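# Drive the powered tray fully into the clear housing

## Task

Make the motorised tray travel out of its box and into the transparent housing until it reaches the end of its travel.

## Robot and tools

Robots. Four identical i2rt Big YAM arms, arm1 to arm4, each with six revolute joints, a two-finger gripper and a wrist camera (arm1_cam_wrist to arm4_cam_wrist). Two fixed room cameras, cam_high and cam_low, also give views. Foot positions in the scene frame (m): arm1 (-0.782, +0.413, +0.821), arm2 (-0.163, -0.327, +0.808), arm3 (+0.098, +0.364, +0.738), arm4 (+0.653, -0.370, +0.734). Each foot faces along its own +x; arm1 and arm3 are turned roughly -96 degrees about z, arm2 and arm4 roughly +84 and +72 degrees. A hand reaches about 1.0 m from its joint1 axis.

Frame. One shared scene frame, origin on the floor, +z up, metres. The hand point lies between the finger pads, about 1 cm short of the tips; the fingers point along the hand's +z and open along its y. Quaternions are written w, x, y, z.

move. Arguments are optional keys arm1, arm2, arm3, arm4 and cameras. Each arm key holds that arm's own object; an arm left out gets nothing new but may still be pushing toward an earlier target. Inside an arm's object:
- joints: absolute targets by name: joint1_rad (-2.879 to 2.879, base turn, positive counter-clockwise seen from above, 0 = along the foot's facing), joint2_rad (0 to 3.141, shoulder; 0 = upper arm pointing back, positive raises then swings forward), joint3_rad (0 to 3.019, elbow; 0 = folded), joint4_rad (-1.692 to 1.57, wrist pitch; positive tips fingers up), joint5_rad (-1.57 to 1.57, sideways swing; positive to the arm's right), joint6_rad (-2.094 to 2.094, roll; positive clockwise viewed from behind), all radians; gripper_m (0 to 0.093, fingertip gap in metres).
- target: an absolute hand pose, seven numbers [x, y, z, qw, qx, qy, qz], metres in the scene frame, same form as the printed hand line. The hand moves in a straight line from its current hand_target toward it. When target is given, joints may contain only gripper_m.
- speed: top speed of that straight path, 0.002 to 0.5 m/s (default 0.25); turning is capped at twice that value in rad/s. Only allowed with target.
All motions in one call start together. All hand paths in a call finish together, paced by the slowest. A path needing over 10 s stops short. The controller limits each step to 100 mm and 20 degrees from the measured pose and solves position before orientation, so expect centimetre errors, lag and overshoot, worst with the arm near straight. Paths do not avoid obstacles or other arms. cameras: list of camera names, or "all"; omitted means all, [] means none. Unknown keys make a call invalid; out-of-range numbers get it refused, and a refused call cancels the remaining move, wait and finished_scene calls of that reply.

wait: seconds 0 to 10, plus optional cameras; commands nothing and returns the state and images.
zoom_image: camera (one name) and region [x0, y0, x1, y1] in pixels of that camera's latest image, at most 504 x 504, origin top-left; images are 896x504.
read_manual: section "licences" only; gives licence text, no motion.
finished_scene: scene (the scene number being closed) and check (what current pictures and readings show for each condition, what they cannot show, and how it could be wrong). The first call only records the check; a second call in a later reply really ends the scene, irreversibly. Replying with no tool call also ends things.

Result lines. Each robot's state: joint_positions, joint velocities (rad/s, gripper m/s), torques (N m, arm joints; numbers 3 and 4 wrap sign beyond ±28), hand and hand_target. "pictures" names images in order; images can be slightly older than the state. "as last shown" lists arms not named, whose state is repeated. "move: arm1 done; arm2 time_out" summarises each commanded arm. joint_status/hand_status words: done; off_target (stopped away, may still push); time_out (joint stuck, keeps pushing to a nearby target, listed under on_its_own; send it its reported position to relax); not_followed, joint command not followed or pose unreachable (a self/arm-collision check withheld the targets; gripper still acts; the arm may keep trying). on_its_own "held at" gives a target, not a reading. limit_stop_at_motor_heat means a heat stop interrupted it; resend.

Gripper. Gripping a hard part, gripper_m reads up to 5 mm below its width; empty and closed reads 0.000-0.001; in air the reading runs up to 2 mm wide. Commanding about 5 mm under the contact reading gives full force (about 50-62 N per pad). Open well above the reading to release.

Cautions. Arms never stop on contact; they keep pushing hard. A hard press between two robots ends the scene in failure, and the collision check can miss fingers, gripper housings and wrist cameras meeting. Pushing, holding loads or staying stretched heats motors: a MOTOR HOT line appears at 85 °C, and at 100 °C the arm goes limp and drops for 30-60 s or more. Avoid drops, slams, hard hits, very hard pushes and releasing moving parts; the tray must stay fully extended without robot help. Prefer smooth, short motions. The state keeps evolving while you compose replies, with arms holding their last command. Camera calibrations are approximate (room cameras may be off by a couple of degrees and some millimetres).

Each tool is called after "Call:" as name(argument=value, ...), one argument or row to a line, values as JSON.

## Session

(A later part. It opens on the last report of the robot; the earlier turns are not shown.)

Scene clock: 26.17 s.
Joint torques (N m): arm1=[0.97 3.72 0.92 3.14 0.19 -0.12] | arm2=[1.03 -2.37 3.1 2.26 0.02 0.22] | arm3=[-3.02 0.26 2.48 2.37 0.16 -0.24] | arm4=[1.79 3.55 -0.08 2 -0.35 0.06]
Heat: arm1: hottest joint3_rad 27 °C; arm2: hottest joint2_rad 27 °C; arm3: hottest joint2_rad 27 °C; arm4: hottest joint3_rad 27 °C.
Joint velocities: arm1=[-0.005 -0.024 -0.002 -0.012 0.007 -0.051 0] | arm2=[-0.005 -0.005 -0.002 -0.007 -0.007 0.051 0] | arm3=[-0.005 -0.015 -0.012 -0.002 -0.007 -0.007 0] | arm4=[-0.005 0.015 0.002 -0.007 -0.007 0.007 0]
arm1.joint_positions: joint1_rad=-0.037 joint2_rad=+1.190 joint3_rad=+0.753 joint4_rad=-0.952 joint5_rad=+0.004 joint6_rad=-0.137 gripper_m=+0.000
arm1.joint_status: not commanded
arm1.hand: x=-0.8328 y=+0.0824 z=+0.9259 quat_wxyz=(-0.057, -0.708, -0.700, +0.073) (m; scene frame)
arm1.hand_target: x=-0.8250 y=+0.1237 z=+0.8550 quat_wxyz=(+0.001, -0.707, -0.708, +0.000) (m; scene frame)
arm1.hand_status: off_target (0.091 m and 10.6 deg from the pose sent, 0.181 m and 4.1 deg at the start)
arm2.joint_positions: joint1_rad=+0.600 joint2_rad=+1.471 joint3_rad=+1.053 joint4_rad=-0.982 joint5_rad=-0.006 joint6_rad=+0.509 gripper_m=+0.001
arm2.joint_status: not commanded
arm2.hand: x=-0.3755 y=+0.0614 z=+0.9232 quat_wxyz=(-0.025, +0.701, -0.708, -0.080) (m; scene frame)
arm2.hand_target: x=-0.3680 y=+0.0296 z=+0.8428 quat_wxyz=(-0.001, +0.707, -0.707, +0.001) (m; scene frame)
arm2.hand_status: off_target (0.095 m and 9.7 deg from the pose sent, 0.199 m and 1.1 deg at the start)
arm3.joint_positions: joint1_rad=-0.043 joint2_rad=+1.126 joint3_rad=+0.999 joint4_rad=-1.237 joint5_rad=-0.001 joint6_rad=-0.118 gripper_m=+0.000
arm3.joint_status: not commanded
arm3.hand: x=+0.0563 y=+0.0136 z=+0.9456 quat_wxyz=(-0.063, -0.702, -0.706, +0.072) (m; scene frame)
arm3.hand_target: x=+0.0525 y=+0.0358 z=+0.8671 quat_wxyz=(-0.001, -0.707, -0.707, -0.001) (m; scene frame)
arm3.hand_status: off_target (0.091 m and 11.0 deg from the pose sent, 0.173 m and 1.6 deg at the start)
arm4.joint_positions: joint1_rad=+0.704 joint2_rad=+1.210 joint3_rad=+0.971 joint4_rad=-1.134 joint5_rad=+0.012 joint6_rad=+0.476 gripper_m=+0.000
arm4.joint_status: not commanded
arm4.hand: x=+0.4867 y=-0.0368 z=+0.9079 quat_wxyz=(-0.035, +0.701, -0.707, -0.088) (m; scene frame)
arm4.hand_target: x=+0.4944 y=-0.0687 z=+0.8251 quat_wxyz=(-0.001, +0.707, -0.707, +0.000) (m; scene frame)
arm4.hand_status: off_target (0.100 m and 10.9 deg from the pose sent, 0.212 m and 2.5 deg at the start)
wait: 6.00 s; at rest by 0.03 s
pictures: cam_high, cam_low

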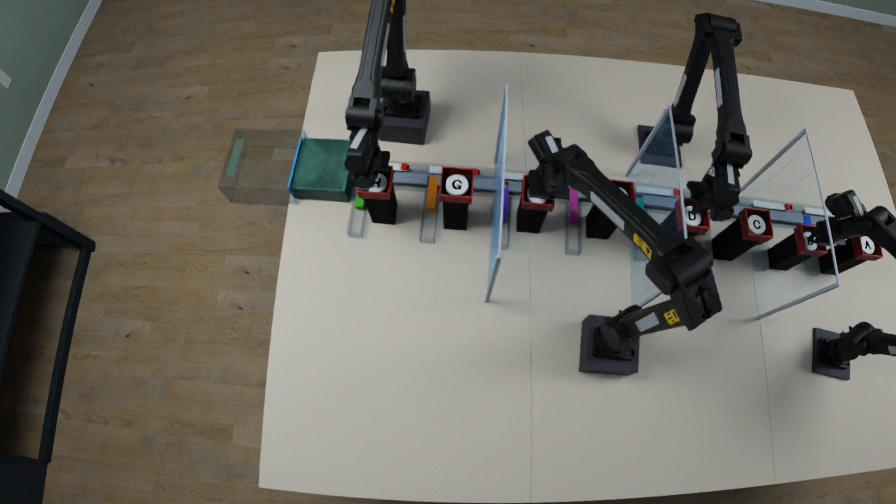

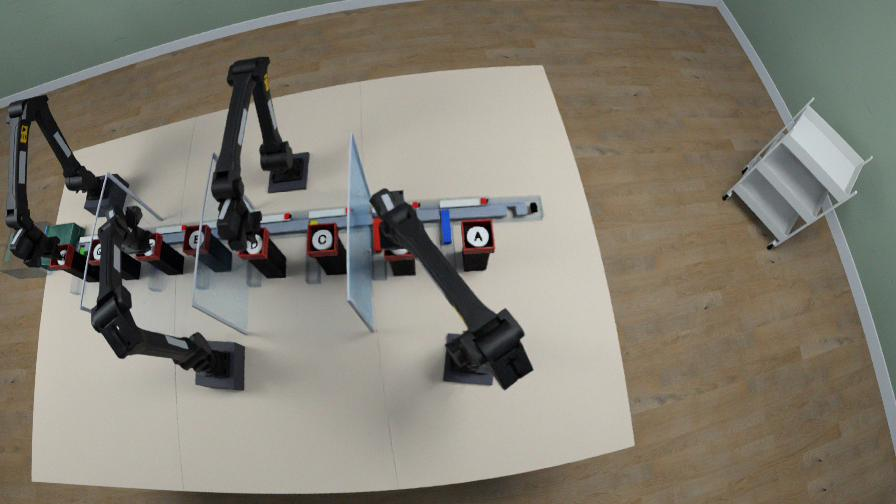

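Call:
wait(
  seconds=1,
  cameras=["cam_high", "cam_low"],
)

Call:
zoom_image(
  camera="cam_high",
  region=[340, 150, 600, 260],
)

Call:
zoom_image(
  camera="cam_high",
  region=[560, 160, 896, 300],
)

Call:
zoom_image(
  camera="cam_low",
  region=[290, 170, 560, 300],
)

Scene clock: 28.20 s.
Joint torques (N m): arm1=[1.03 3.66 0.87 3.15 0.2 -0.13] | arm2=[0.91 -3.31 2.99 2.36 0.04 0.18] | arm3=[-2.96 0.15 2.5 2.36 0.15 -0.24] | arm4=[1.79 3.55 -0.08 2 -0.35 0.06]
Heat: arm1: hottest joint3_rad 27 °C; arm2: hottest joint2_rad 27 °C; arm3: hottest joint2_rad 27 °C; arm4: hottest joint3_rad 27 °C.
Joint velocities: arm1=[-0.005 -0.005 -0.002 0.007 -0.051 -0.007 0] | arm2=[0.005 -0.005 -0.017 0.017 -0.022 -0.037 -0.002] | arm3=[-0.005 0.005 0.002 0.002 0.007 -0.007 0.001] | arm4=[-0.005 -0.005 0.002 0.002 -0.037 -0.051 -0.001]
arm1.joint_positions: joint1_rad=-0.037 joint2_rad=+1.190 joint3_rad=+0.753 joint4_rad=-0.952 joint5_rad=+0.004 joint6_rad=-0.137 gripper_m=+0.000
arm1.joint_status: not commanded
arm1.hand: x=-0.8328 y=+0.0824 z=+0.9259 quat_wxyz=(-0.057, -0.708, -0.700, +0.073) (m; scene frame)
arm1.hand_target: x=-0.8250 y=+0.1237 z=+0.8550 quat_wxyz=(+0.001, -0.707, -0.707, +0.000) (m; scene frame)
arm1.hand_status: off_target (0.091 m and 10.6 deg from the pose sent, 0.181 m and 4.1 deg at the start)
arm2.joint_positions: joint1_rad=+0.600 joint2_rad=+1.471 joint3_rad=+1.053 joint4_rad=-0.982 joint5_rad=-0.006 joint6_rad=+0.509 gripper_m=+0.001
arm2.joint_status: not commanded
arm2.hand: x=-0.3755 y=+0.0614 z=+0.9232 quat_wxyz=(-0.025, +0.701, -0.708, -0.080) (m; scene frame)
arm2.hand_target: x=-0.3680 y=+0.0296 z=+0.8428 quat_wxyz=(-0.001, +0.707, -0.707, +0.001) (m; scene frame)
arm2.hand_status: off_target (0.095 m and 9.7 deg from the pose sent, 0.199 m and 1.1 deg at the start)
arm3.joint_positions: joint1_rad=-0.043 joint2_rad=+1.126 joint3_rad=+0.999 joint4_rad=-1.237 joint5_rad=-0.001 joint6_rad=-0.118 gripper_m=+0.000
arm3.joint_status: not commanded
arm3.hand: x=+0.0563 y=+0.0136 z=+0.9456 quat_wxyz=(-0.063, -0.702, -0.706, +0.072) (m; scene frame)
arm3.hand_target: x=+0.0525 y=+0.0358 z=+0.8671 quat_wxyz=(-0.001, -0.707, -0.707, -0.001) (m; scene frame)
arm3.hand_status: off_target (0.091 m and 11.0 deg from the pose sent, 0.173 m and 1.6 deg at the start)
arm4.joint_positions: joint1_rad=+0.704 joint2_rad=+1.210 joint3_rad=+0.971 joint4_rad=-1.134 joint5_rad=+0.012 joint6_rad=+0.476 gripper_m=+0.000
arm4.joint_status: not commanded
arm4.hand: x=+0.4867 y=-0.0368 z=+0.9079 quat_wxyz=(-0.035, +0.701, -0.707, -0.088) (m; scene frame)
arm4.hand_target: x=+0.4944 y=-0.0687 z=+0.8251 quat_wxyz=(-0.001, +0.707, -0.707, +0.000) (m; scene frame)
arm4.hand_status: off_target (0.100 m and 10.9 deg from the pose sent, 0.212 m and 2.5 deg at the start)
wait: 1.00 s; at rest from the start
pictures: cam_high, cam_low

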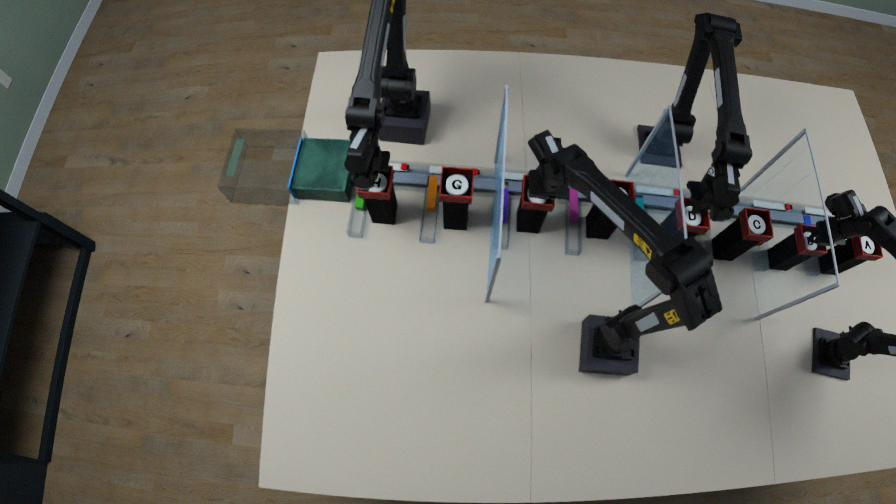

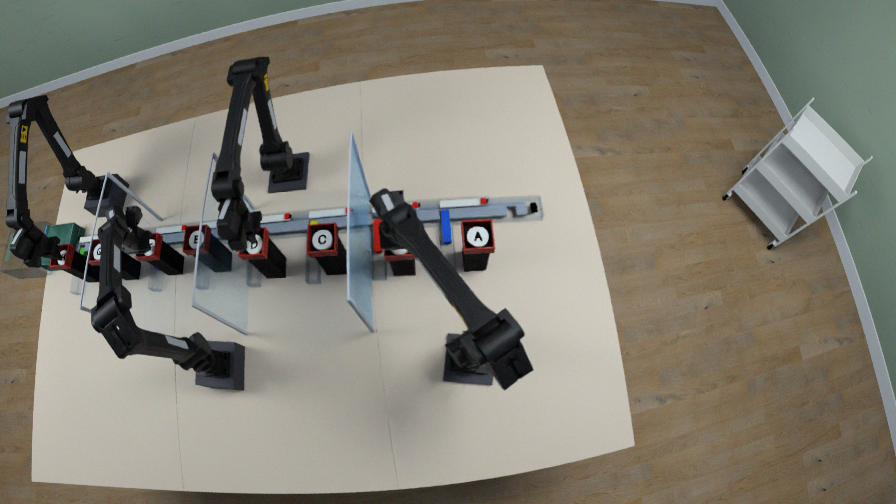

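Scaled by 1.938 from the camera's 896x504 image, which has a finer 1280x720 frame.

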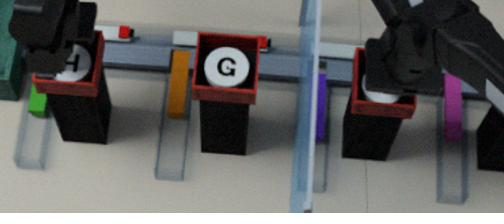

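Scaled by 1.500 from the camera's 896x504 image, which has a finer 1280x720 frame.

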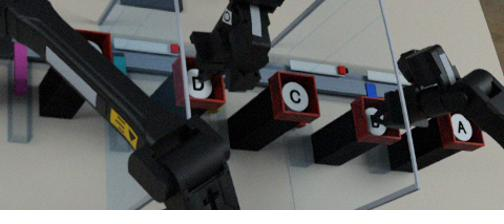

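Scaled by 1.867 from the camera's 896x504 image, which has a finer 1280x720 frame.

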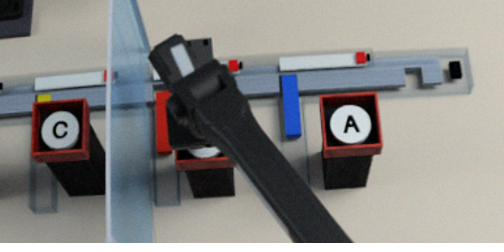

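Call:
wait(
  seconds=5,
  cameras=["cam_high", "cam_low"],
)

Call:
zoom_image(
  camera="cam_high",
  region=[340, 150, 600, 260],
)

Call:
zoom_image(
  camera="cam_high",
  region=[610, 160, 730, 240],
)

Call:
zoom_image(
  camera="cam_low",
  region=[290, 170, 560, 300],
)

Scene clock: 33.33 s.
Joint torques (N m): arm1=[0.85 3.6 0.88 3.15 0.21 -0.12] | arm2=[1.03 -3.08 3.15 2.41 0 0.22] | arm3=[-2.78 0.09 2.5 2.32 0.15 -0.23] | arm4=[1.85 3.6 -0.09 2 -0.35 0.07]
Heat: arm1: hottest joint3_rad 27 °C; arm2: hottest joint2_rad 27 °C; arm3: hottest joint2_rad 27 °C; arm4: hottest joint3_rad 27 °C.
Joint velocities: arm1=[-0.015 -0.015 -0.007 0.002 -0.022 -0.022 -0.001] | arm2=[-0.015 -0.005 -0.012 0.002 -0.11 -0.007 -0.001] | arm3=[-0.015 0.005 0.002 0.017 -0.037 0.022 0] | arm4=[-0.024 -0.015 0.012 -0.007 -0.066 0.051 0]
arm1.joint_positions: joint1_rad=-0.037 joint2_rad=+1.190 joint3_rad=+0.753 joint4_rad=-0.952 joint5_rad=+0.004 joint6_rad=-0.137 gripper_m=+0.000
arm1.joint_status: not commanded
arm1.hand: x=-0.8328 y=+0.0824 z=+0.9259 quat_wxyz=(-0.057, -0.708, -0.700, +0.073) (m; scene frame)
arm1.hand_target: x=-0.8250 y=+0.1237 z=+0.8550 quat_wxyz=(+0.001, -0.707, -0.707, +0.000) (m; scene frame)
arm1.hand_status: off_target (0.091 m and 10.6 deg from the pose sent, 0.181 m and 4.1 deg at the start)
arm2.joint_positions: joint1_rad=+0.600 joint2_rad=+1.471 joint3_rad=+1.053 joint4_rad=-0.982 joint5_rad=-0.006 joint6_rad=+0.509 gripper_m=+0.001
arm2.joint_status: not commanded
arm2.hand: x=-0.3755 y=+0.0614 z=+0.9232 quat_wxyz=(-0.025, +0.701, -0.708, -0.080) (m; scene frame)
arm2.hand_target: x=-0.3680 y=+0.0296 z=+0.8428 quat_wxyz=(-0.001, +0.707, -0.707, +0.001) (m; scene frame)
arm2.hand_status: off_target (0.095 m and 9.7 deg from the pose sent, 0.199 m and 1.1 deg at the start)
arm3.joint_positions: joint1_rad=-0.043 joint2_rad=+1.126 joint3_rad=+0.999 joint4_rad=-1.237 joint5_rad=-0.001 joint6_rad=-0.118 gripper_m=+0.000
arm3.joint_status: not commanded
arm3.hand: x=+0.0563 y=+0.0136 z=+0.9456 quat_wxyz=(-0.063, -0.702, -0.706, +0.072) (m; scene frame)
arm3.hand_target: x=+0.0525 y=+0.0358 z=+0.8671 quat_wxyz=(-0.001, -0.707, -0.707, -0.001) (m; scene frame)
arm3.hand_status: off_target (0.091 m and 11.0 deg from the pose sent, 0.173 m and 1.6 deg at the start)
arm4.joint_positions: joint1_rad=+0.704 joint2_rad=+1.210 joint3_rad=+0.971 joint4_rad=-1.134 joint5_rad=+0.012 joint6_rad=+0.476 gripper_m=+0.000
arm4.joint_status: not commanded
arm4.hand: x=+0.4867 y=-0.0368 z=+0.9079 quat_wxyz=(-0.035, +0.701, -0.707, -0.088) (m; scene frame)
arm4.hand_target: x=+0.4944 y=-0.0687 z=+0.8251 quat_wxyz=(-0.001, +0.707, -0.707, +0.000) (m; scene frame)
arm4.hand_status: off_target (0.100 m and 10.9 deg from the pose sent, 0.212 m and 2.5 deg at the start)
wait: 5.00 s; at rest by 0.13 s
pictures: cam_high, cam_low

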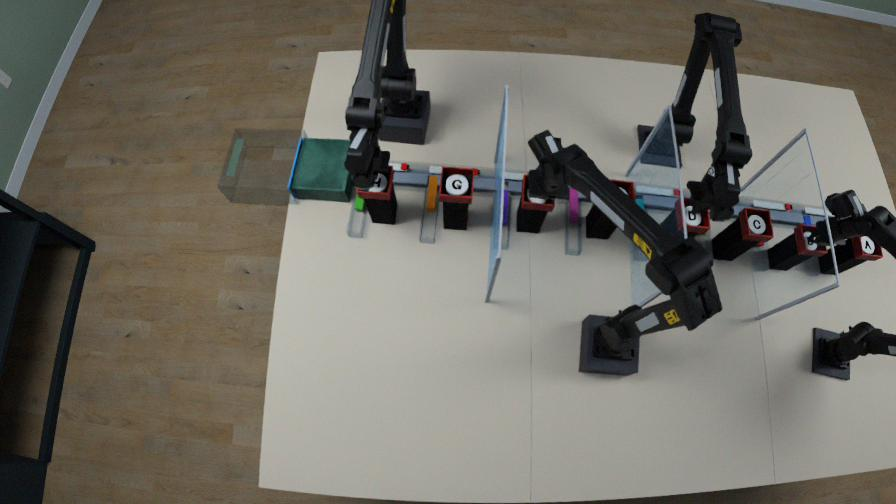

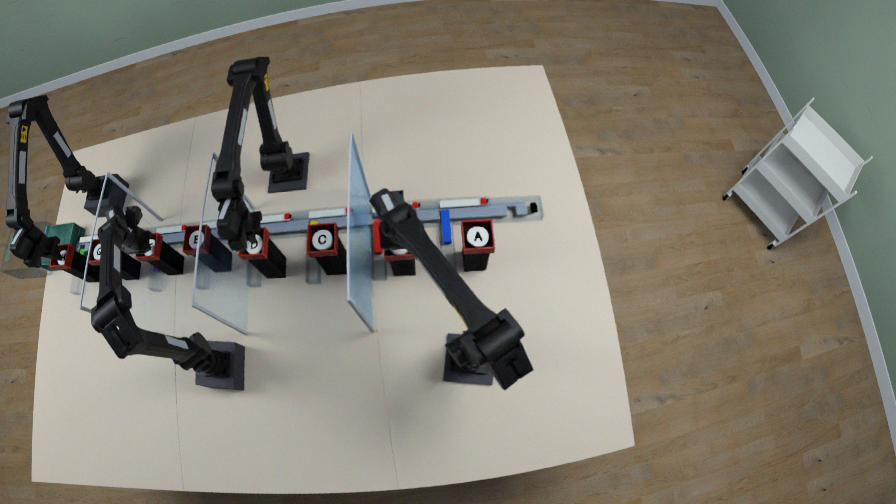

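Scaled by 1.938 from the camera's 896x504 image, which has a finer 1280x720 frame.

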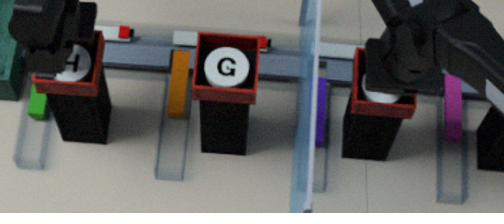

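Scaled by 4.200 from the camera's 896x504 image, which has a finer 1280x720 frame.

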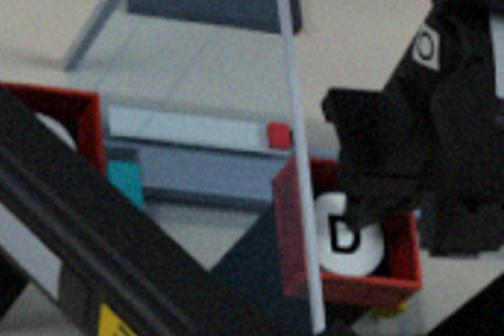

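Scaled by 1.867 from the camera's 896x504 image, which has a finer 1280x720 frame.

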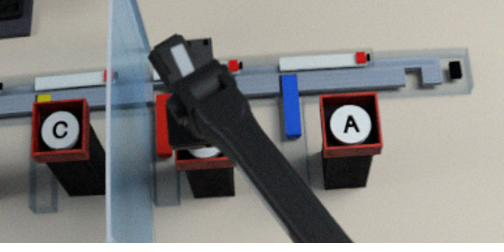

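Call:
wait(
  seconds=6,
  cameras=["cam_high", "cam_low"],
)

Call:
zoom_image(
  camera="cam_high",
  region=[340, 150, 600, 260],
)

Call:
zoom_image(
  camera="cam_low",
  region=[290, 170, 560, 300],
)

Scene clock: 39.60 s.
Joint torques (N m): arm1=[1.08 3.6 0.87 3.1 0.21 -0.13] | arm2=[0.67 -3.02 3.06 2.4 -0.02 0.24] | arm3=[-2.9 0.26 2.48 2.32 0.15 -0.23] | arm4=[1.85 3.55 -0.09 2 -0.35 0.06]
Heat: arm1: hottest joint3_rad 27 °C; arm2: hottest joint2_rad 27 °C; arm3: hottest joint2_rad 27 °C; arm4: hottest joint3_rad 27 °C.
Joint velocities: arm1=[0.015 0.005 -0.002 -0.017 0.022 -0.051 -0.002] | arm2=[0.015 -0.005 -0.002 -0.002 -0.022 -0.022 0] | arm3=[0.015 -0.005 -0.002 -0.002 -0.037 -0.037 -0.001] | arm4=[-0.015 0.005 0.002 0.007 0.007 0.022 0]
arm1.joint_positions: joint1_rad=-0.037 joint2_rad=+1.190 joint3_rad=+0.753 joint4_rad=-0.952 joint5_rad=+0.004 joint6_rad=-0.137 gripper_m=+0.000
arm1.joint_status: not commanded
arm1.hand: x=-0.8327 y=+0.0824 z=+0.9259 quat_wxyz=(-0.057, -0.708, -0.700, +0.073) (m; scene frame)
arm1.hand_target: x=-0.8249 y=+0.1236 z=+0.8550 quat_wxyz=(+0.001, -0.707, -0.708, +0.000) (m; scene frame)
arm1.hand_status: off_target (0.091 m and 10.6 deg from the pose sent, 0.181 m and 4.1 deg at the start)
arm2.joint_positions: joint1_rad=+0.600 joint2_rad=+1.471 joint3_rad=+1.053 joint4_rad=-0.982 joint5_rad=-0.006 joint6_rad=+0.509 gripper_m=+0.001
arm2.joint_status: not commanded
arm2.hand: x=-0.3755 y=+0.0614 z=+0.9232 quat_wxyz=(-0.025, +0.701, -0.708, -0.080) (m; scene frame)
arm2.hand_target: x=-0.3680 y=+0.0296 z=+0.8428 quat_wxyz=(-0.001, +0.707, -0.707, +0.001) (m; scene frame)
arm2.hand_status: off_target (0.095 m and 9.7 deg from the pose sent, 0.199 m and 1.1 deg at the start)
arm3.joint_positions: joint1_rad=-0.043 joint2_rad=+1.126 joint3_rad=+0.999 joint4_rad=-1.237 joint5_rad=-0.001 joint6_rad=-0.118 gripper_m=+0.000
arm3.joint_status: not commanded
arm3.hand: x=+0.0563 y=+0.0136 z=+0.9456 quat_wxyz=(-0.063, -0.702, -0.706, +0.072) (m; scene frame)
arm3.hand_target: x=+0.0525 y=+0.0358 z=+0.8671 quat_wxyz=(-0.001, -0.707, -0.707, -0.001) (m; scene frame)
arm3.hand_status: off_target (0.091 m and 11.0 deg from the pose sent, 0.173 m and 1.6 deg at the start)
arm4.joint_positions: joint1_rad=+0.704 joint2_rad=+1.210 joint3_rad=+0.971 joint4_rad=-1.134 joint5_rad=+0.012 joint6_rad=+0.476 gripper_m=+0.000
arm4.joint_status: not commanded
arm4.hand: x=+0.4867 y=-0.0368 z=+0.9079 quat_wxyz=(-0.035, +0.701, -0.707, -0.088) (m; scene frame)
arm4.hand_target: x=+0.4944 y=-0.0687 z=+0.8251 quat_wxyz=(-0.001, +0.707, -0.707, +0.000) (m; scene frame)
arm4.hand_status: off_target (0.100 m and 10.9 deg from the pose sent, 0.212 m and 2.5 deg at the start)
wait: 6.00 s; at rest from the start
pictures: cam_high, cam_low

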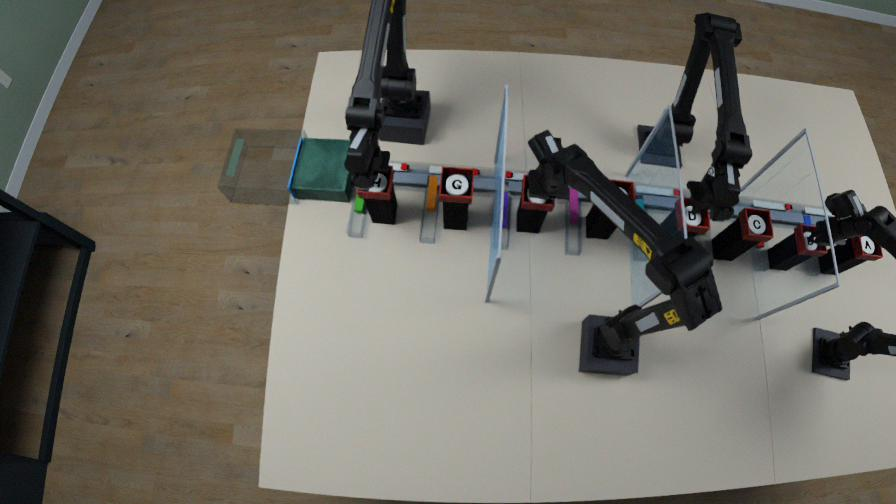

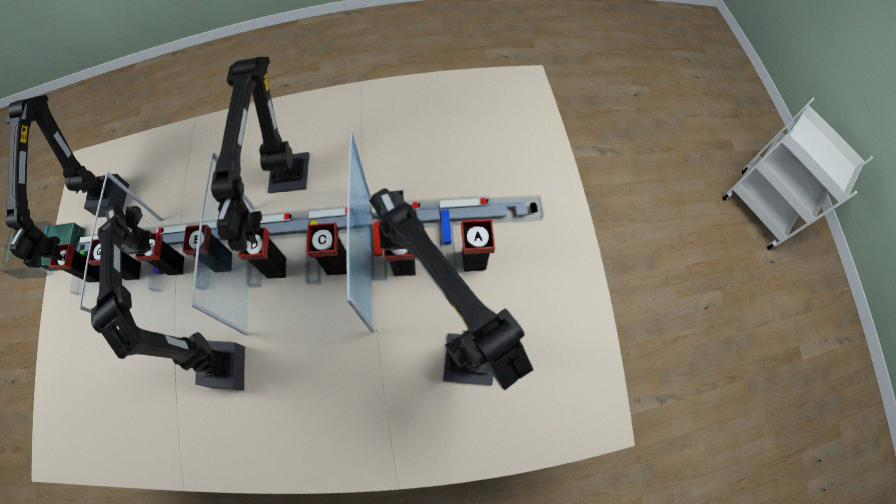

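Scaled by 1.938 from the camera's 896x504 image, which has a finer 1280x720 frame.

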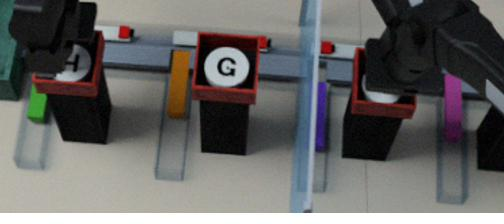

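Scaled by 1.867 from the camera's 896x504 image, which has a finer 1280x720 frame.

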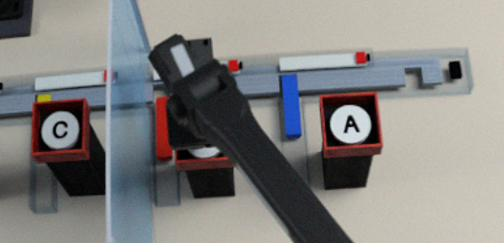

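Call:
wait(
  seconds=4,
  cameras=["cam_high", "cam_low"],
)

Call:
zoom_image(
  camera="cam_high",
  region=[340, 150, 600, 260],
)

Call:
zoom_image(
  camera="cam_low",
  region=[290, 170, 560, 300],
)

Scene clock: 43.73 s.
Joint torques (N m): arm1=[0.91 3.78 0.88 3.17 0.21 -0.13] | arm2=[1.08 -3.08 3.1 2.43 0.03 0.23] | arm3=[-2.9 0.26 2.48 2.33 0.15 -0.24] | arm4=[1.79 3.6 -0.09 2 -0.35 0.06]
Heat: arm1: hottest joint3_rad 27 °C; arm2: hottest joint2_rad 27 °C; arm3: hottest joint2_rad 27 °C; arm4: hottest joint2_rad 26 °C.
Joint velocities: arm1=[-0.015 -0.005 0.017 0.017 0.022 -0.007 -0.001] | arm2=[-0.015 0.005 -0.007 0.002 -0.037 -0.007 0] | arm3=[0.005 -0.005 -0.017 0.002 -0.037 0.007 0] | arm4=[0.005 -0.005 -0.002 0.002 -0.007 0.037 0]
arm1.joint_positions: joint1_rad=-0.037 joint2_rad=+1.190 joint3_rad=+0.753 joint4_rad=-0.952 joint5_rad=+0.004 joint6_rad=-0.137 gripper_m=+0.000
arm1.joint_status: not commanded
arm1.hand: x=-0.8327 y=+0.0824 z=+0.9259 quat_wxyz=(-0.057, -0.708, -0.700, +0.073) (m; scene frame)
arm1.hand_target: x=-0.8249 y=+0.1236 z=+0.8550 quat_wxyz=(+0.001, -0.707, -0.708, +0.000) (m; scene frame)
arm1.hand_status: off_target (0.091 m and 10.6 deg from the pose sent, 0.181 m and 4.1 deg at the start)
arm2.joint_positions: joint1_rad=+0.600 joint2_rad=+1.471 joint3_rad=+1.053 joint4_rad=-0.982 joint5_rad=-0.006 joint6_rad=+0.509 gripper_m=+0.001
arm2.joint_status: not commanded
arm2.hand: x=-0.3755 y=+0.0614 z=+0.9232 quat_wxyz=(-0.025, +0.701, -0.708, -0.080) (m; scene frame)
arm2.hand_target: x=-0.3680 y=+0.0296 z=+0.8428 quat_wxyz=(-0.001, +0.707, -0.707, +0.001) (m; scene frame)
arm2.hand_status: off_target (0.095 m and 9.7 deg from the pose sent, 0.199 m and 1.1 deg at the start)
arm3.joint_positions: joint1_rad=-0.043 joint2_rad=+1.126 joint3_rad=+0.999 joint4_rad=-1.237 joint5_rad=-0.001 joint6_rad=-0.118 gripper_m=+0.000
arm3.joint_status: not commanded
arm3.hand: x=+0.0563 y=+0.0136 z=+0.9456 quat_wxyz=(-0.063, -0.702, -0.706, +0.072) (m; scene frame)
arm3.hand_target: x=+0.0525 y=+0.0358 z=+0.8671 quat_wxyz=(-0.001, -0.707, -0.707, -0.001) (m; scene frame)
arm3.hand_status: off_target (0.091 m and 11.0 deg from the pose sent, 0.173 m and 1.6 deg at the start)
arm4.joint_positions: joint1_rad=+0.704 joint2_rad=+1.210 joint3_rad=+0.971 joint4_rad=-1.134 joint5_rad=+0.012 joint6_rad=+0.476 gripper_m=+0.000
arm4.joint_status: not commanded
arm4.hand: x=+0.4867 y=-0.0368 z=+0.9079 quat_wxyz=(-0.035, +0.701, -0.707, -0.088) (m; scene frame)
arm4.hand_target: x=+0.4944 y=-0.0687 z=+0.8251 quat_wxyz=(-0.001, +0.707, -0.707, +0.000) (m; scene frame)
arm4.hand_status: off_target (0.100 m and 10.9 deg from the pose sent, 0.212 m and 2.5 deg at the start)
wait: 4.00 s; at rest by 0.13 s
pictures: cam_high, cam_low

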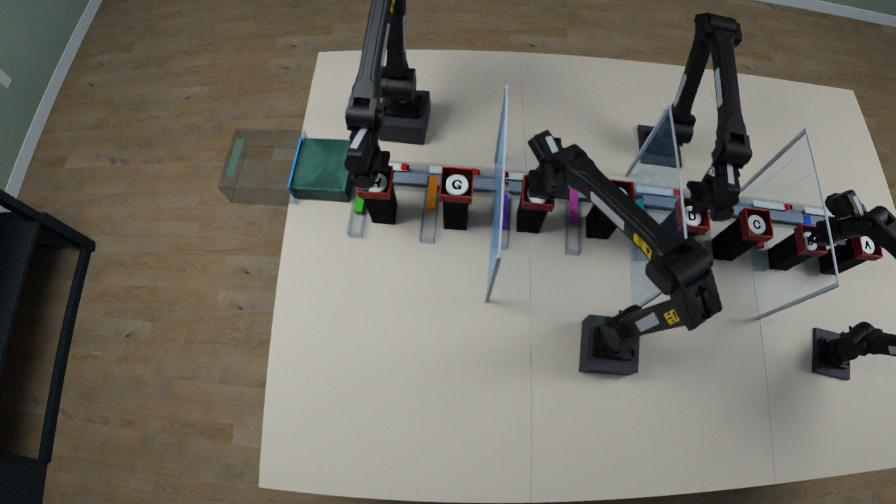

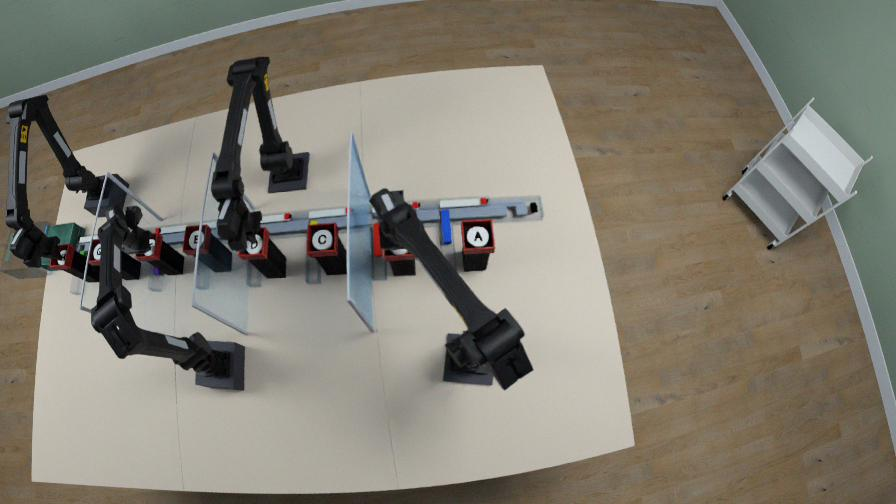

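Scaled by 1.938 from the camera's 896x504 image, which has a finer 1280x720 frame.

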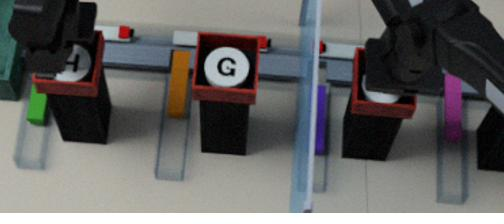

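Scaled by 1.867 from the camera's 896x504 image, which has a finer 1280x720 frame.

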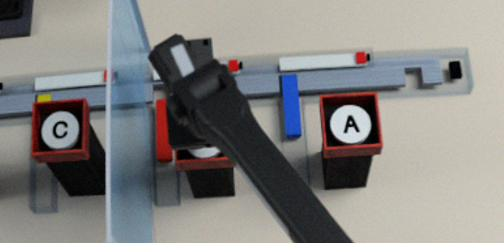

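Call:
wait(
  seconds=4.5,
  cameras=["cam_high", "cam_low"],
)

Call:
zoom_image(
  camera="cam_high",
  region=[340, 150, 600, 260],
)

Call:
zoom_image(
  camera="cam_low",
  region=[290, 170, 560, 300],
)

Call:
zoom_image(
  camera="cam_high",
  region=[610, 160, 730, 240],
)

Scene clock: 48.53 s.
Joint torques (N m): arm1=[1.03 3.43 0.9 3.12 0.2 -0.11] | arm2=[0.97 -2.78 2.93 2.4 0.01 0.24] | arm3=[-2.96 0.21 2.5 2.35 0.16 -0.23] | arm4=[1.79 3.55 -0.08 2 -0.35 0.06]
Heat: arm1: hottest joint3_rad 27 °C; arm2: hottest joint2_rad 27 °C; arm3: hottest joint2_rad 27 °C; arm4: hottest joint2_rad 26 °C.
Joint velocities: arm1=[-0.024 -0.005 -0.012 -0.012 -0.022 -0.037 0] | arm2=[-0.005 -0.015 0.007 0.007 0.022 -0.081 0.001] | arm3=[-0.015 -0.024 0.007 -0.007 0.037 -0.095 0] | arm4=[-0.005 -0.024 -0.002 0.002 -0.051 -0.007 0]
arm1.joint_positions: joint1_rad=-0.037 joint2_rad=+1.190 joint3_rad=+0.753 joint4_rad=-0.952 joint5_rad=+0.004 joint6_rad=-0.137 gripper_m=+0.000
arm1.joint_status: not commanded
arm1.hand: x=-0.8327 y=+0.0824 z=+0.9259 quat_wxyz=(-0.057, -0.708, -0.700, +0.073) (m; scene frame)
arm1.hand_target: x=-0.8249 y=+0.1236 z=+0.8550 quat_wxyz=(+0.001, -0.707, -0.708, +0.000) (m; scene frame)
arm1.hand_status: off_target (0.091 m and 10.6 deg from the pose sent, 0.181 m and 4.1 deg at the start)
arm2.joint_positions: joint1_rad=+0.600 joint2_rad=+1.471 joint3_rad=+1.053 joint4_rad=-0.982 joint5_rad=-0.006 joint6_rad=+0.509 gripper_m=+0.001
arm2.joint_status: not commanded
arm2.hand: x=-0.3755 y=+0.0614 z=+0.9232 quat_wxyz=(-0.025, +0.701, -0.708, -0.080) (m; scene frame)
arm2.hand_target: x=-0.3680 y=+0.0296 z=+0.8428 quat_wxyz=(-0.001, +0.707, -0.707, +0.001) (m; scene frame)
arm2.hand_status: off_target (0.095 m and 9.7 deg from the pose sent, 0.199 m and 1.1 deg at the start)
arm3.joint_positions: joint1_rad=-0.043 joint2_rad=+1.126 joint3_rad=+0.999 joint4_rad=-1.237 joint5_rad=-0.001 joint6_rad=-0.118 gripper_m=+0.000
arm3.joint_status: not commanded
arm3.hand: x=+0.0563 y=+0.0136 z=+0.9456 quat_wxyz=(-0.063, -0.702, -0.706, +0.072) (m; scene frame)
arm3.hand_target: x=+0.0525 y=+0.0358 z=+0.8671 quat_wxyz=(-0.001, -0.707, -0.707, -0.001) (m; scene frame)
arm3.hand_status: off_target (0.091 m and 11.0 deg from the pose sent, 0.173 m and 1.6 deg at the start)
arm4.joint_positions: joint1_rad=+0.704 joint2_rad=+1.210 joint3_rad=+0.971 joint4_rad=-1.134 joint5_rad=+0.012 joint6_rad=+0.476 gripper_m=+0.000
arm4.joint_status: not commanded
arm4.hand: x=+0.4867 y=-0.0368 z=+0.9079 quat_wxyz=(-0.035, +0.701, -0.707, -0.088) (m; scene frame)
arm4.hand_target: x=+0.4944 y=-0.0687 z=+0.8251 quat_wxyz=(-0.001, +0.707, -0.707, +0.000) (m; scene frame)
arm4.hand_status: off_target (0.100 m and 10.9 deg from the pose sent, 0.212 m and 2.5 deg at the start)
wait: 4.50 s; at rest from the start
pictures: cam_high, cam_low

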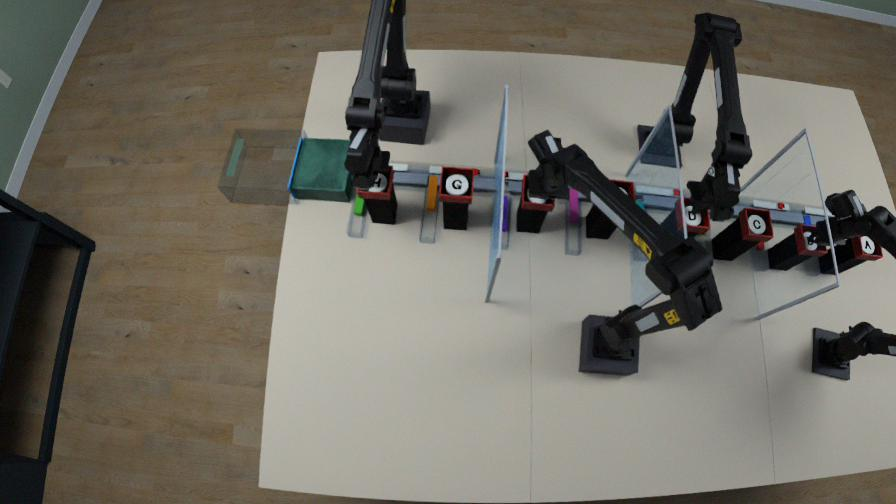

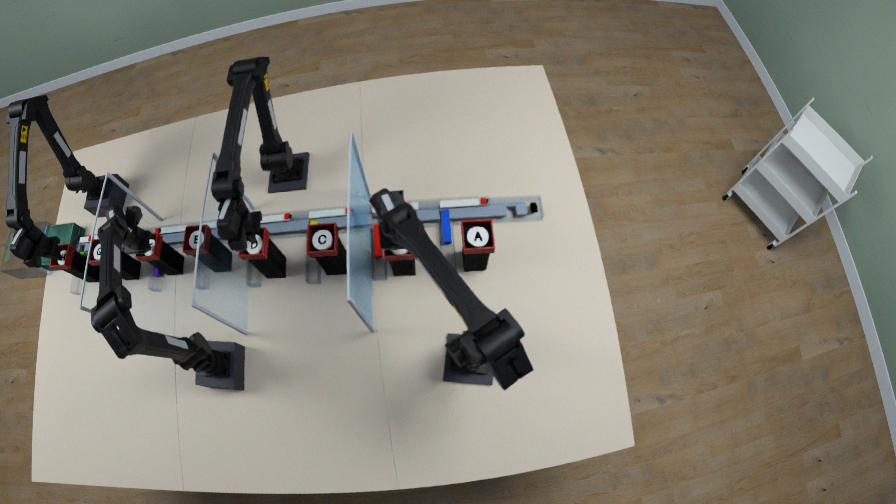

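Scaled by 1.938 from the camera's 896x504 image, which has a finer 1280x720 frame.

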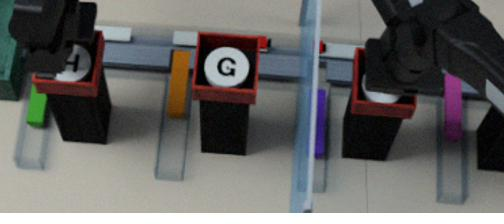

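Scaled by 1.867 from the camera's 896x504 image, which has a finer 1280x720 frame.

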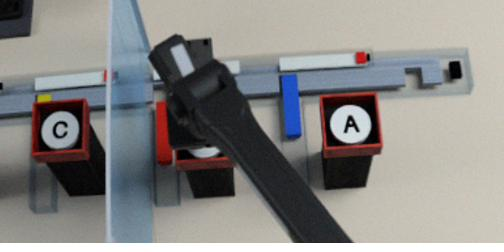

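Scaled by 4.200 from the camera's 896x504 image, which has a finer 1280x720 frame.

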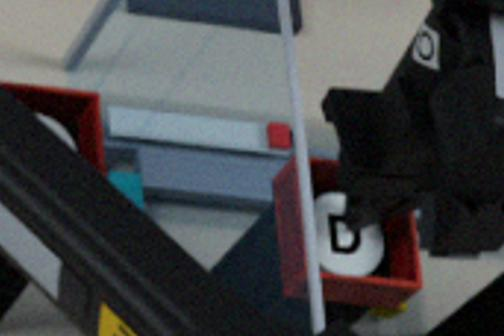

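Call:
wait(
  seconds=7,
  cameras=["cam_high", "cam_low"],
)

Call:
zoom_image(
  camera="cam_high",
  region=[340, 150, 600, 260],
)

Call:
zoom_image(
  camera="cam_low",
  region=[290, 170, 560, 300],
)

Call:
zoom_image(
  camera="cam_high",
  region=[610, 160, 730, 240],
)

Scene clock: 55.97 s.
Joint torques (N m): arm1=[0.79 3.43 0.9 3.12 0.2 -0.13] | arm2=[1.14 -2.78 2.96 2.36 0 0.2] | arm3=[-3.02 0.21 2.47 2.29 0.16 -0.23] | arm4=[1.79 3.6 -0.08 2 -0.35 0.06]
Heat: arm1: hottest joint3_rad 27 °C; arm2: hottest joint2_rad 27 °C; arm3: hottest joint2_rad 27 °C; arm4: hottest joint2_rad 26 °C.
Joint velocities: arm1=[-0.005 -0.005 -0.007 -0.012 0.022 -0.051 0] | arm2=[0.005 0.005 -0.012 -0.002 -0.037 0.022 0] | arm3=[-0.015 -0.005 -0.012 -0.012 0.022 -0.022 0.001] | arm4=[-0.005 0.005 -0.012 0.002 0.037 0.051 -0.001]
arm1.joint_positions: joint1_rad=-0.037 joint2_rad=+1.190 joint3_rad=+0.753 joint4_rad=-0.952 joint5_rad=+0.004 joint6_rad=-0.137 gripper_m=+0.000
arm1.joint_status: not commanded
arm1.hand: x=-0.8327 y=+0.0824 z=+0.9259 quat_wxyz=(-0.057, -0.708, -0.700, +0.073) (m; scene frame)
arm1.hand_target: x=-0.8249 y=+0.1236 z=+0.8550 quat_wxyz=(+0.001, -0.707, -0.708, +0.000) (m; scene frame)
arm1.hand_status: off_target (0.091 m and 10.6 deg from the pose sent, 0.181 m and 4.1 deg at the start)
arm2.joint_positions: joint1_rad=+0.600 joint2_rad=+1.471 joint3_rad=+1.053 joint4_rad=-0.982 joint5_rad=-0.006 joint6_rad=+0.509 gripper_m=+0.001
arm2.joint_status: not commanded
arm2.hand: x=-0.3755 y=+0.0614 z=+0.9232 quat_wxyz=(-0.025, +0.701, -0.709, -0.080) (m; scene frame)
arm2.hand_target: x=-0.3680 y=+0.0296 z=+0.8428 quat_wxyz=(-0.001, +0.707, -0.707, +0.001) (m; scene frame)
arm2.hand_status: off_target (0.095 m and 9.7 deg from the pose sent, 0.199 m and 1.1 deg at the start)
arm3.joint_positions: joint1_rad=-0.043 joint2_rad=+1.126 joint3_rad=+0.999 joint4_rad=-1.237 joint5_rad=-0.001 joint6_rad=-0.118 gripper_m=+0.000
arm3.joint_status: not commanded
arm3.hand: x=+0.0563 y=+0.0136 z=+0.9456 quat_wxyz=(-0.063, -0.702, -0.706, +0.072) (m; scene frame)
arm3.hand_target: x=+0.0525 y=+0.0358 z=+0.8671 quat_wxyz=(-0.001, -0.707, -0.707, -0.001) (m; scene frame)
arm3.hand_status: off_target (0.091 m and 11.0 deg from the pose sent, 0.173 m and 1.6 deg at the start)
arm4.joint_positions: joint1_rad=+0.704 joint2_rad=+1.210 joint3_rad=+0.971 joint4_rad=-1.134 joint5_rad=+0.012 joint6_rad=+0.476 gripper_m=+0.000
arm4.joint_status: not commanded
arm4.hand: x=+0.4867 y=-0.0368 z=+0.9079 quat_wxyz=(-0.035, +0.701, -0.707, -0.088) (m; scene frame)
arm4.hand_target: x=+0.4944 y=-0.0687 z=+0.8251 quat_wxyz=(-0.001, +0.707, -0.707, +0.000) (m; scene frame)
arm4.hand_status: off_target (0.100 m and 10.9 deg from the pose sent, 0.212 m and 2.5 deg at the start)
wait: 7.00 s; at rest from the start
pictures: cam_high, cam_low

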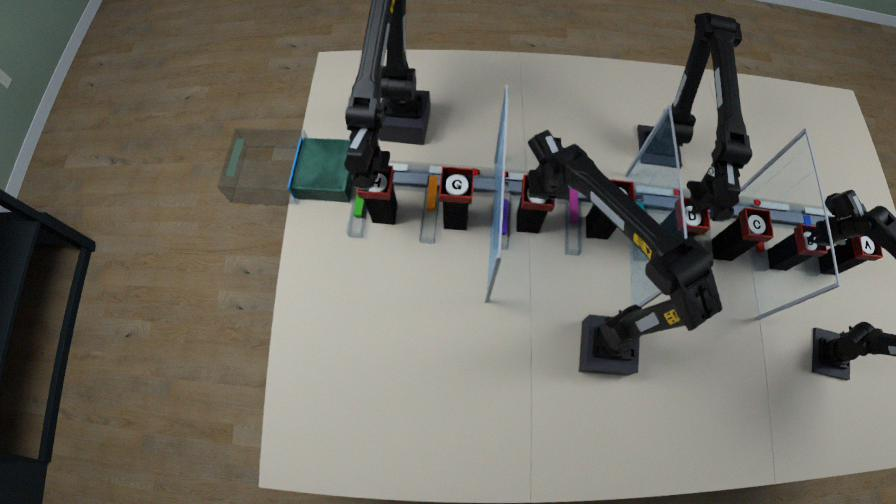

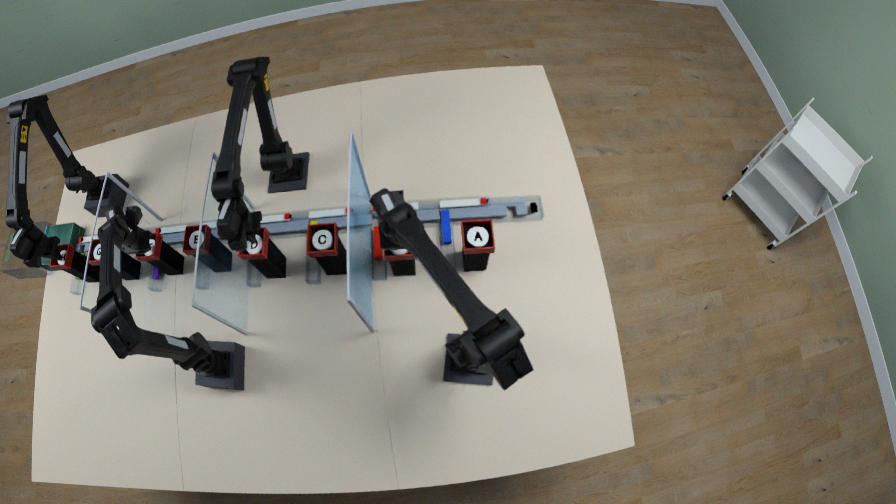

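Scaled by 1.938 from the camera's 896x504 image, which has a finer 1280x720 frame.

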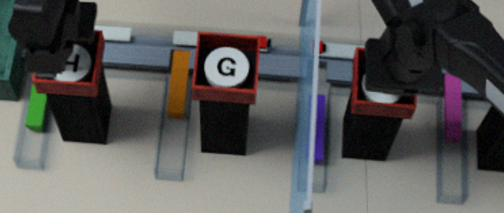

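Scaled by 1.867 from the camera's 896x504 image, which has a finer 1280x720 frame.

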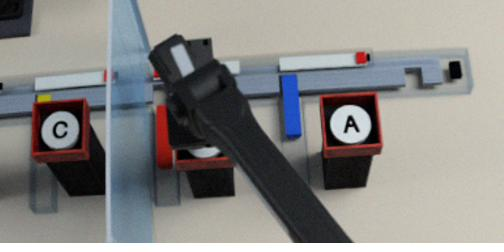

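Scaled by 4.200 from the camera's 896x504 image, which has a finer 1280x720 frame.

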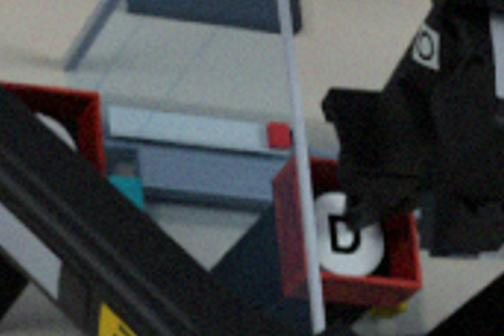

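Call:
wait(
  seconds=7,
  cameras=["cam_high", "cam_low"],
)

Call:
zoom_image(
  camera="cam_high",
  region=[340, 150, 600, 260],
)

Call:
zoom_image(
  camera="cam_low",
  region=[290, 170, 560, 300],
)

Call:
zoom_image(
  camera="cam_high",
  region=[610, 160, 730, 240],
)

Scene clock: 63.13 s.
Joint torques (N m): arm1=[1.14 3.72 0.85 3.15 0.19 -0.12] | arm2=[1.2 -2.73 3.07 2.4 0 0.21] | arm3=[-3.14 0.26 2.5 2.3 0.15 -0.24] | arm4=[1.85 3.6 -0.09 2.02 -0.35 0.06]
Heat: arm1: hottest joint3_rad 26 °C; arm2: hottest joint2_rad 27 °C; arm3: hottest joint2_rad 27 °C; arm4: hottest joint2_rad 26 °C.
Joint velocities: arm1=[0.005 -0.015 0.007 -0.002 -0.007 0.022 -0.001] | arm2=[-0.005 -0.005 -0.012 0.002 -0.066 -0.022 0] | arm3=[-0.015 -0.024 -0.007 -0.007 0.022 -0.007 -0.001] | arm4=[-0.005 0.005 0.007 0.002 0.022 -0.022 -0.001]
arm1.joint_positions: joint1_rad=-0.037 joint2_rad=+1.190 joint3_rad=+0.753 joint4_rad=-0.952 joint5_rad=+0.004 joint6_rad=-0.137 gripper_m=+0.000
arm1.joint_status: not commanded
arm1.hand: x=-0.8327 y=+0.0824 z=+0.9259 quat_wxyz=(-0.057, -0.708, -0.700, +0.073) (m; scene frame)
arm1.hand_target: x=-0.8249 y=+0.1236 z=+0.8550 quat_wxyz=(+0.001, -0.707, -0.708, +0.000) (m; scene frame)
arm1.hand_status: off_target (0.091 m and 10.6 deg from the pose sent, 0.181 m and 4.1 deg at the start)
arm2.joint_positions: joint1_rad=+0.600 joint2_rad=+1.471 joint3_rad=+1.053 joint4_rad=-0.982 joint5_rad=-0.006 joint6_rad=+0.509 gripper_m=+0.001
arm2.joint_status: not commanded
arm2.hand: x=-0.3755 y=+0.0614 z=+0.9232 quat_wxyz=(-0.025, +0.701, -0.709, -0.080) (m; scene frame)
arm2.hand_target: x=-0.3680 y=+0.0296 z=+0.8428 quat_wxyz=(-0.001, +0.707, -0.707, +0.001) (m; scene frame)
arm2.hand_status: off_target (0.095 m and 9.7 deg from the pose sent, 0.199 m and 1.1 deg at the start)
arm3.joint_positions: joint1_rad=-0.043 joint2_rad=+1.126 joint3_rad=+0.999 joint4_rad=-1.237 joint5_rad=-0.001 joint6_rad=-0.118 gripper_m=+0.000
arm3.joint_status: not commanded
arm3.hand: x=+0.0563 y=+0.0136 z=+0.9456 quat_wxyz=(-0.063, -0.702, -0.706, +0.072) (m; scene frame)
arm3.hand_target: x=+0.0525 y=+0.0358 z=+0.8671 quat_wxyz=(-0.001, -0.707, -0.707, -0.001) (m; scene frame)
arm3.hand_status: off_target (0.091 m and 11.0 deg from the pose sent, 0.173 m and 1.6 deg at the start)
arm4.joint_positions: joint1_rad=+0.704 joint2_rad=+1.210 joint3_rad=+0.971 joint4_rad=-1.134 joint5_rad=+0.012 joint6_rad=+0.476 gripper_m=+0.000
arm4.joint_status: not commanded
arm4.hand: x=+0.4867 y=-0.0368 z=+0.9079 quat_wxyz=(-0.035, +0.701, -0.707, -0.088) (m; scene frame)
arm4.hand_target: x=+0.4944 y=-0.0687 z=+0.8251 quat_wxyz=(-0.001, +0.707, -0.707, +0.000) (m; scene frame)
arm4.hand_status: off_target (0.100 m and 10.9 deg from the pose sent, 0.212 m and 2.5 deg at the start)
wait: 7.00 s; at rest by 0.10 s
pictures: cam_high, cam_low

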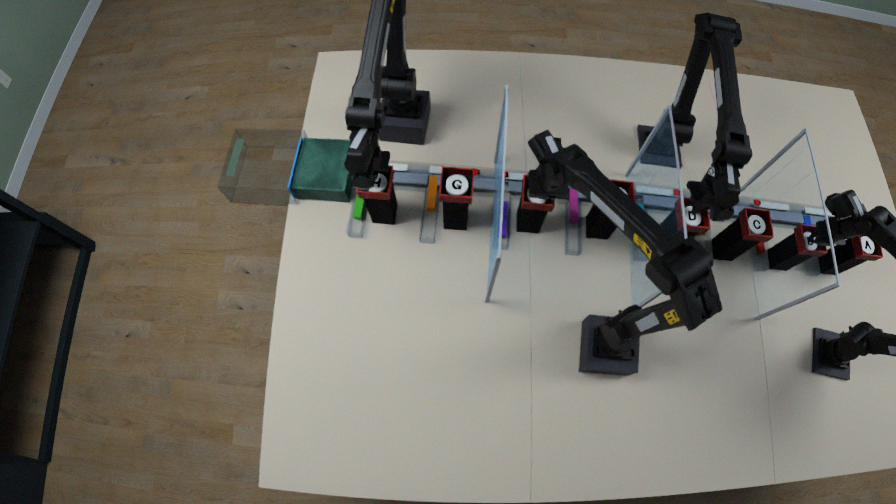

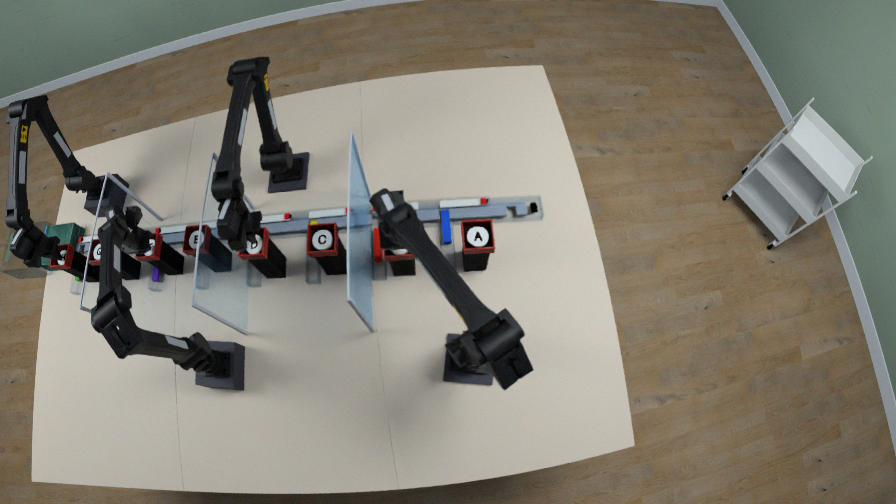

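Scaled by 1.938 from the camera's 896x504 image, which has a finer 1280x720 frame.

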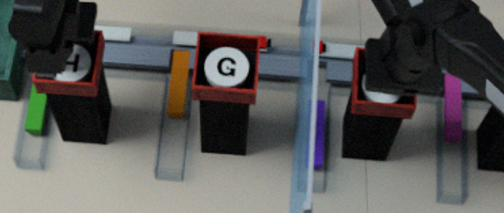

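Scaled by 1.867 from the camera's 896x504 image, which has a finer 1280x720 frame.

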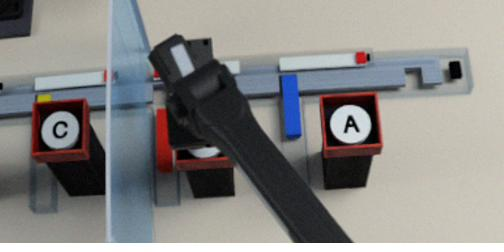

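Scaled by 4.200 from the camera's 896x504 image, which has a finer 1280x720 frame.

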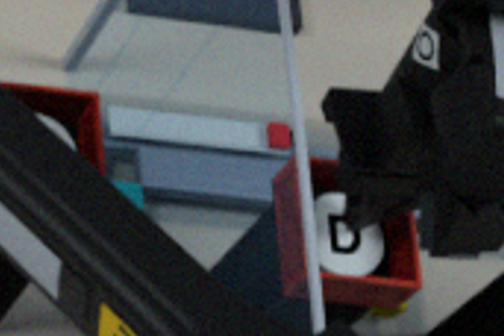

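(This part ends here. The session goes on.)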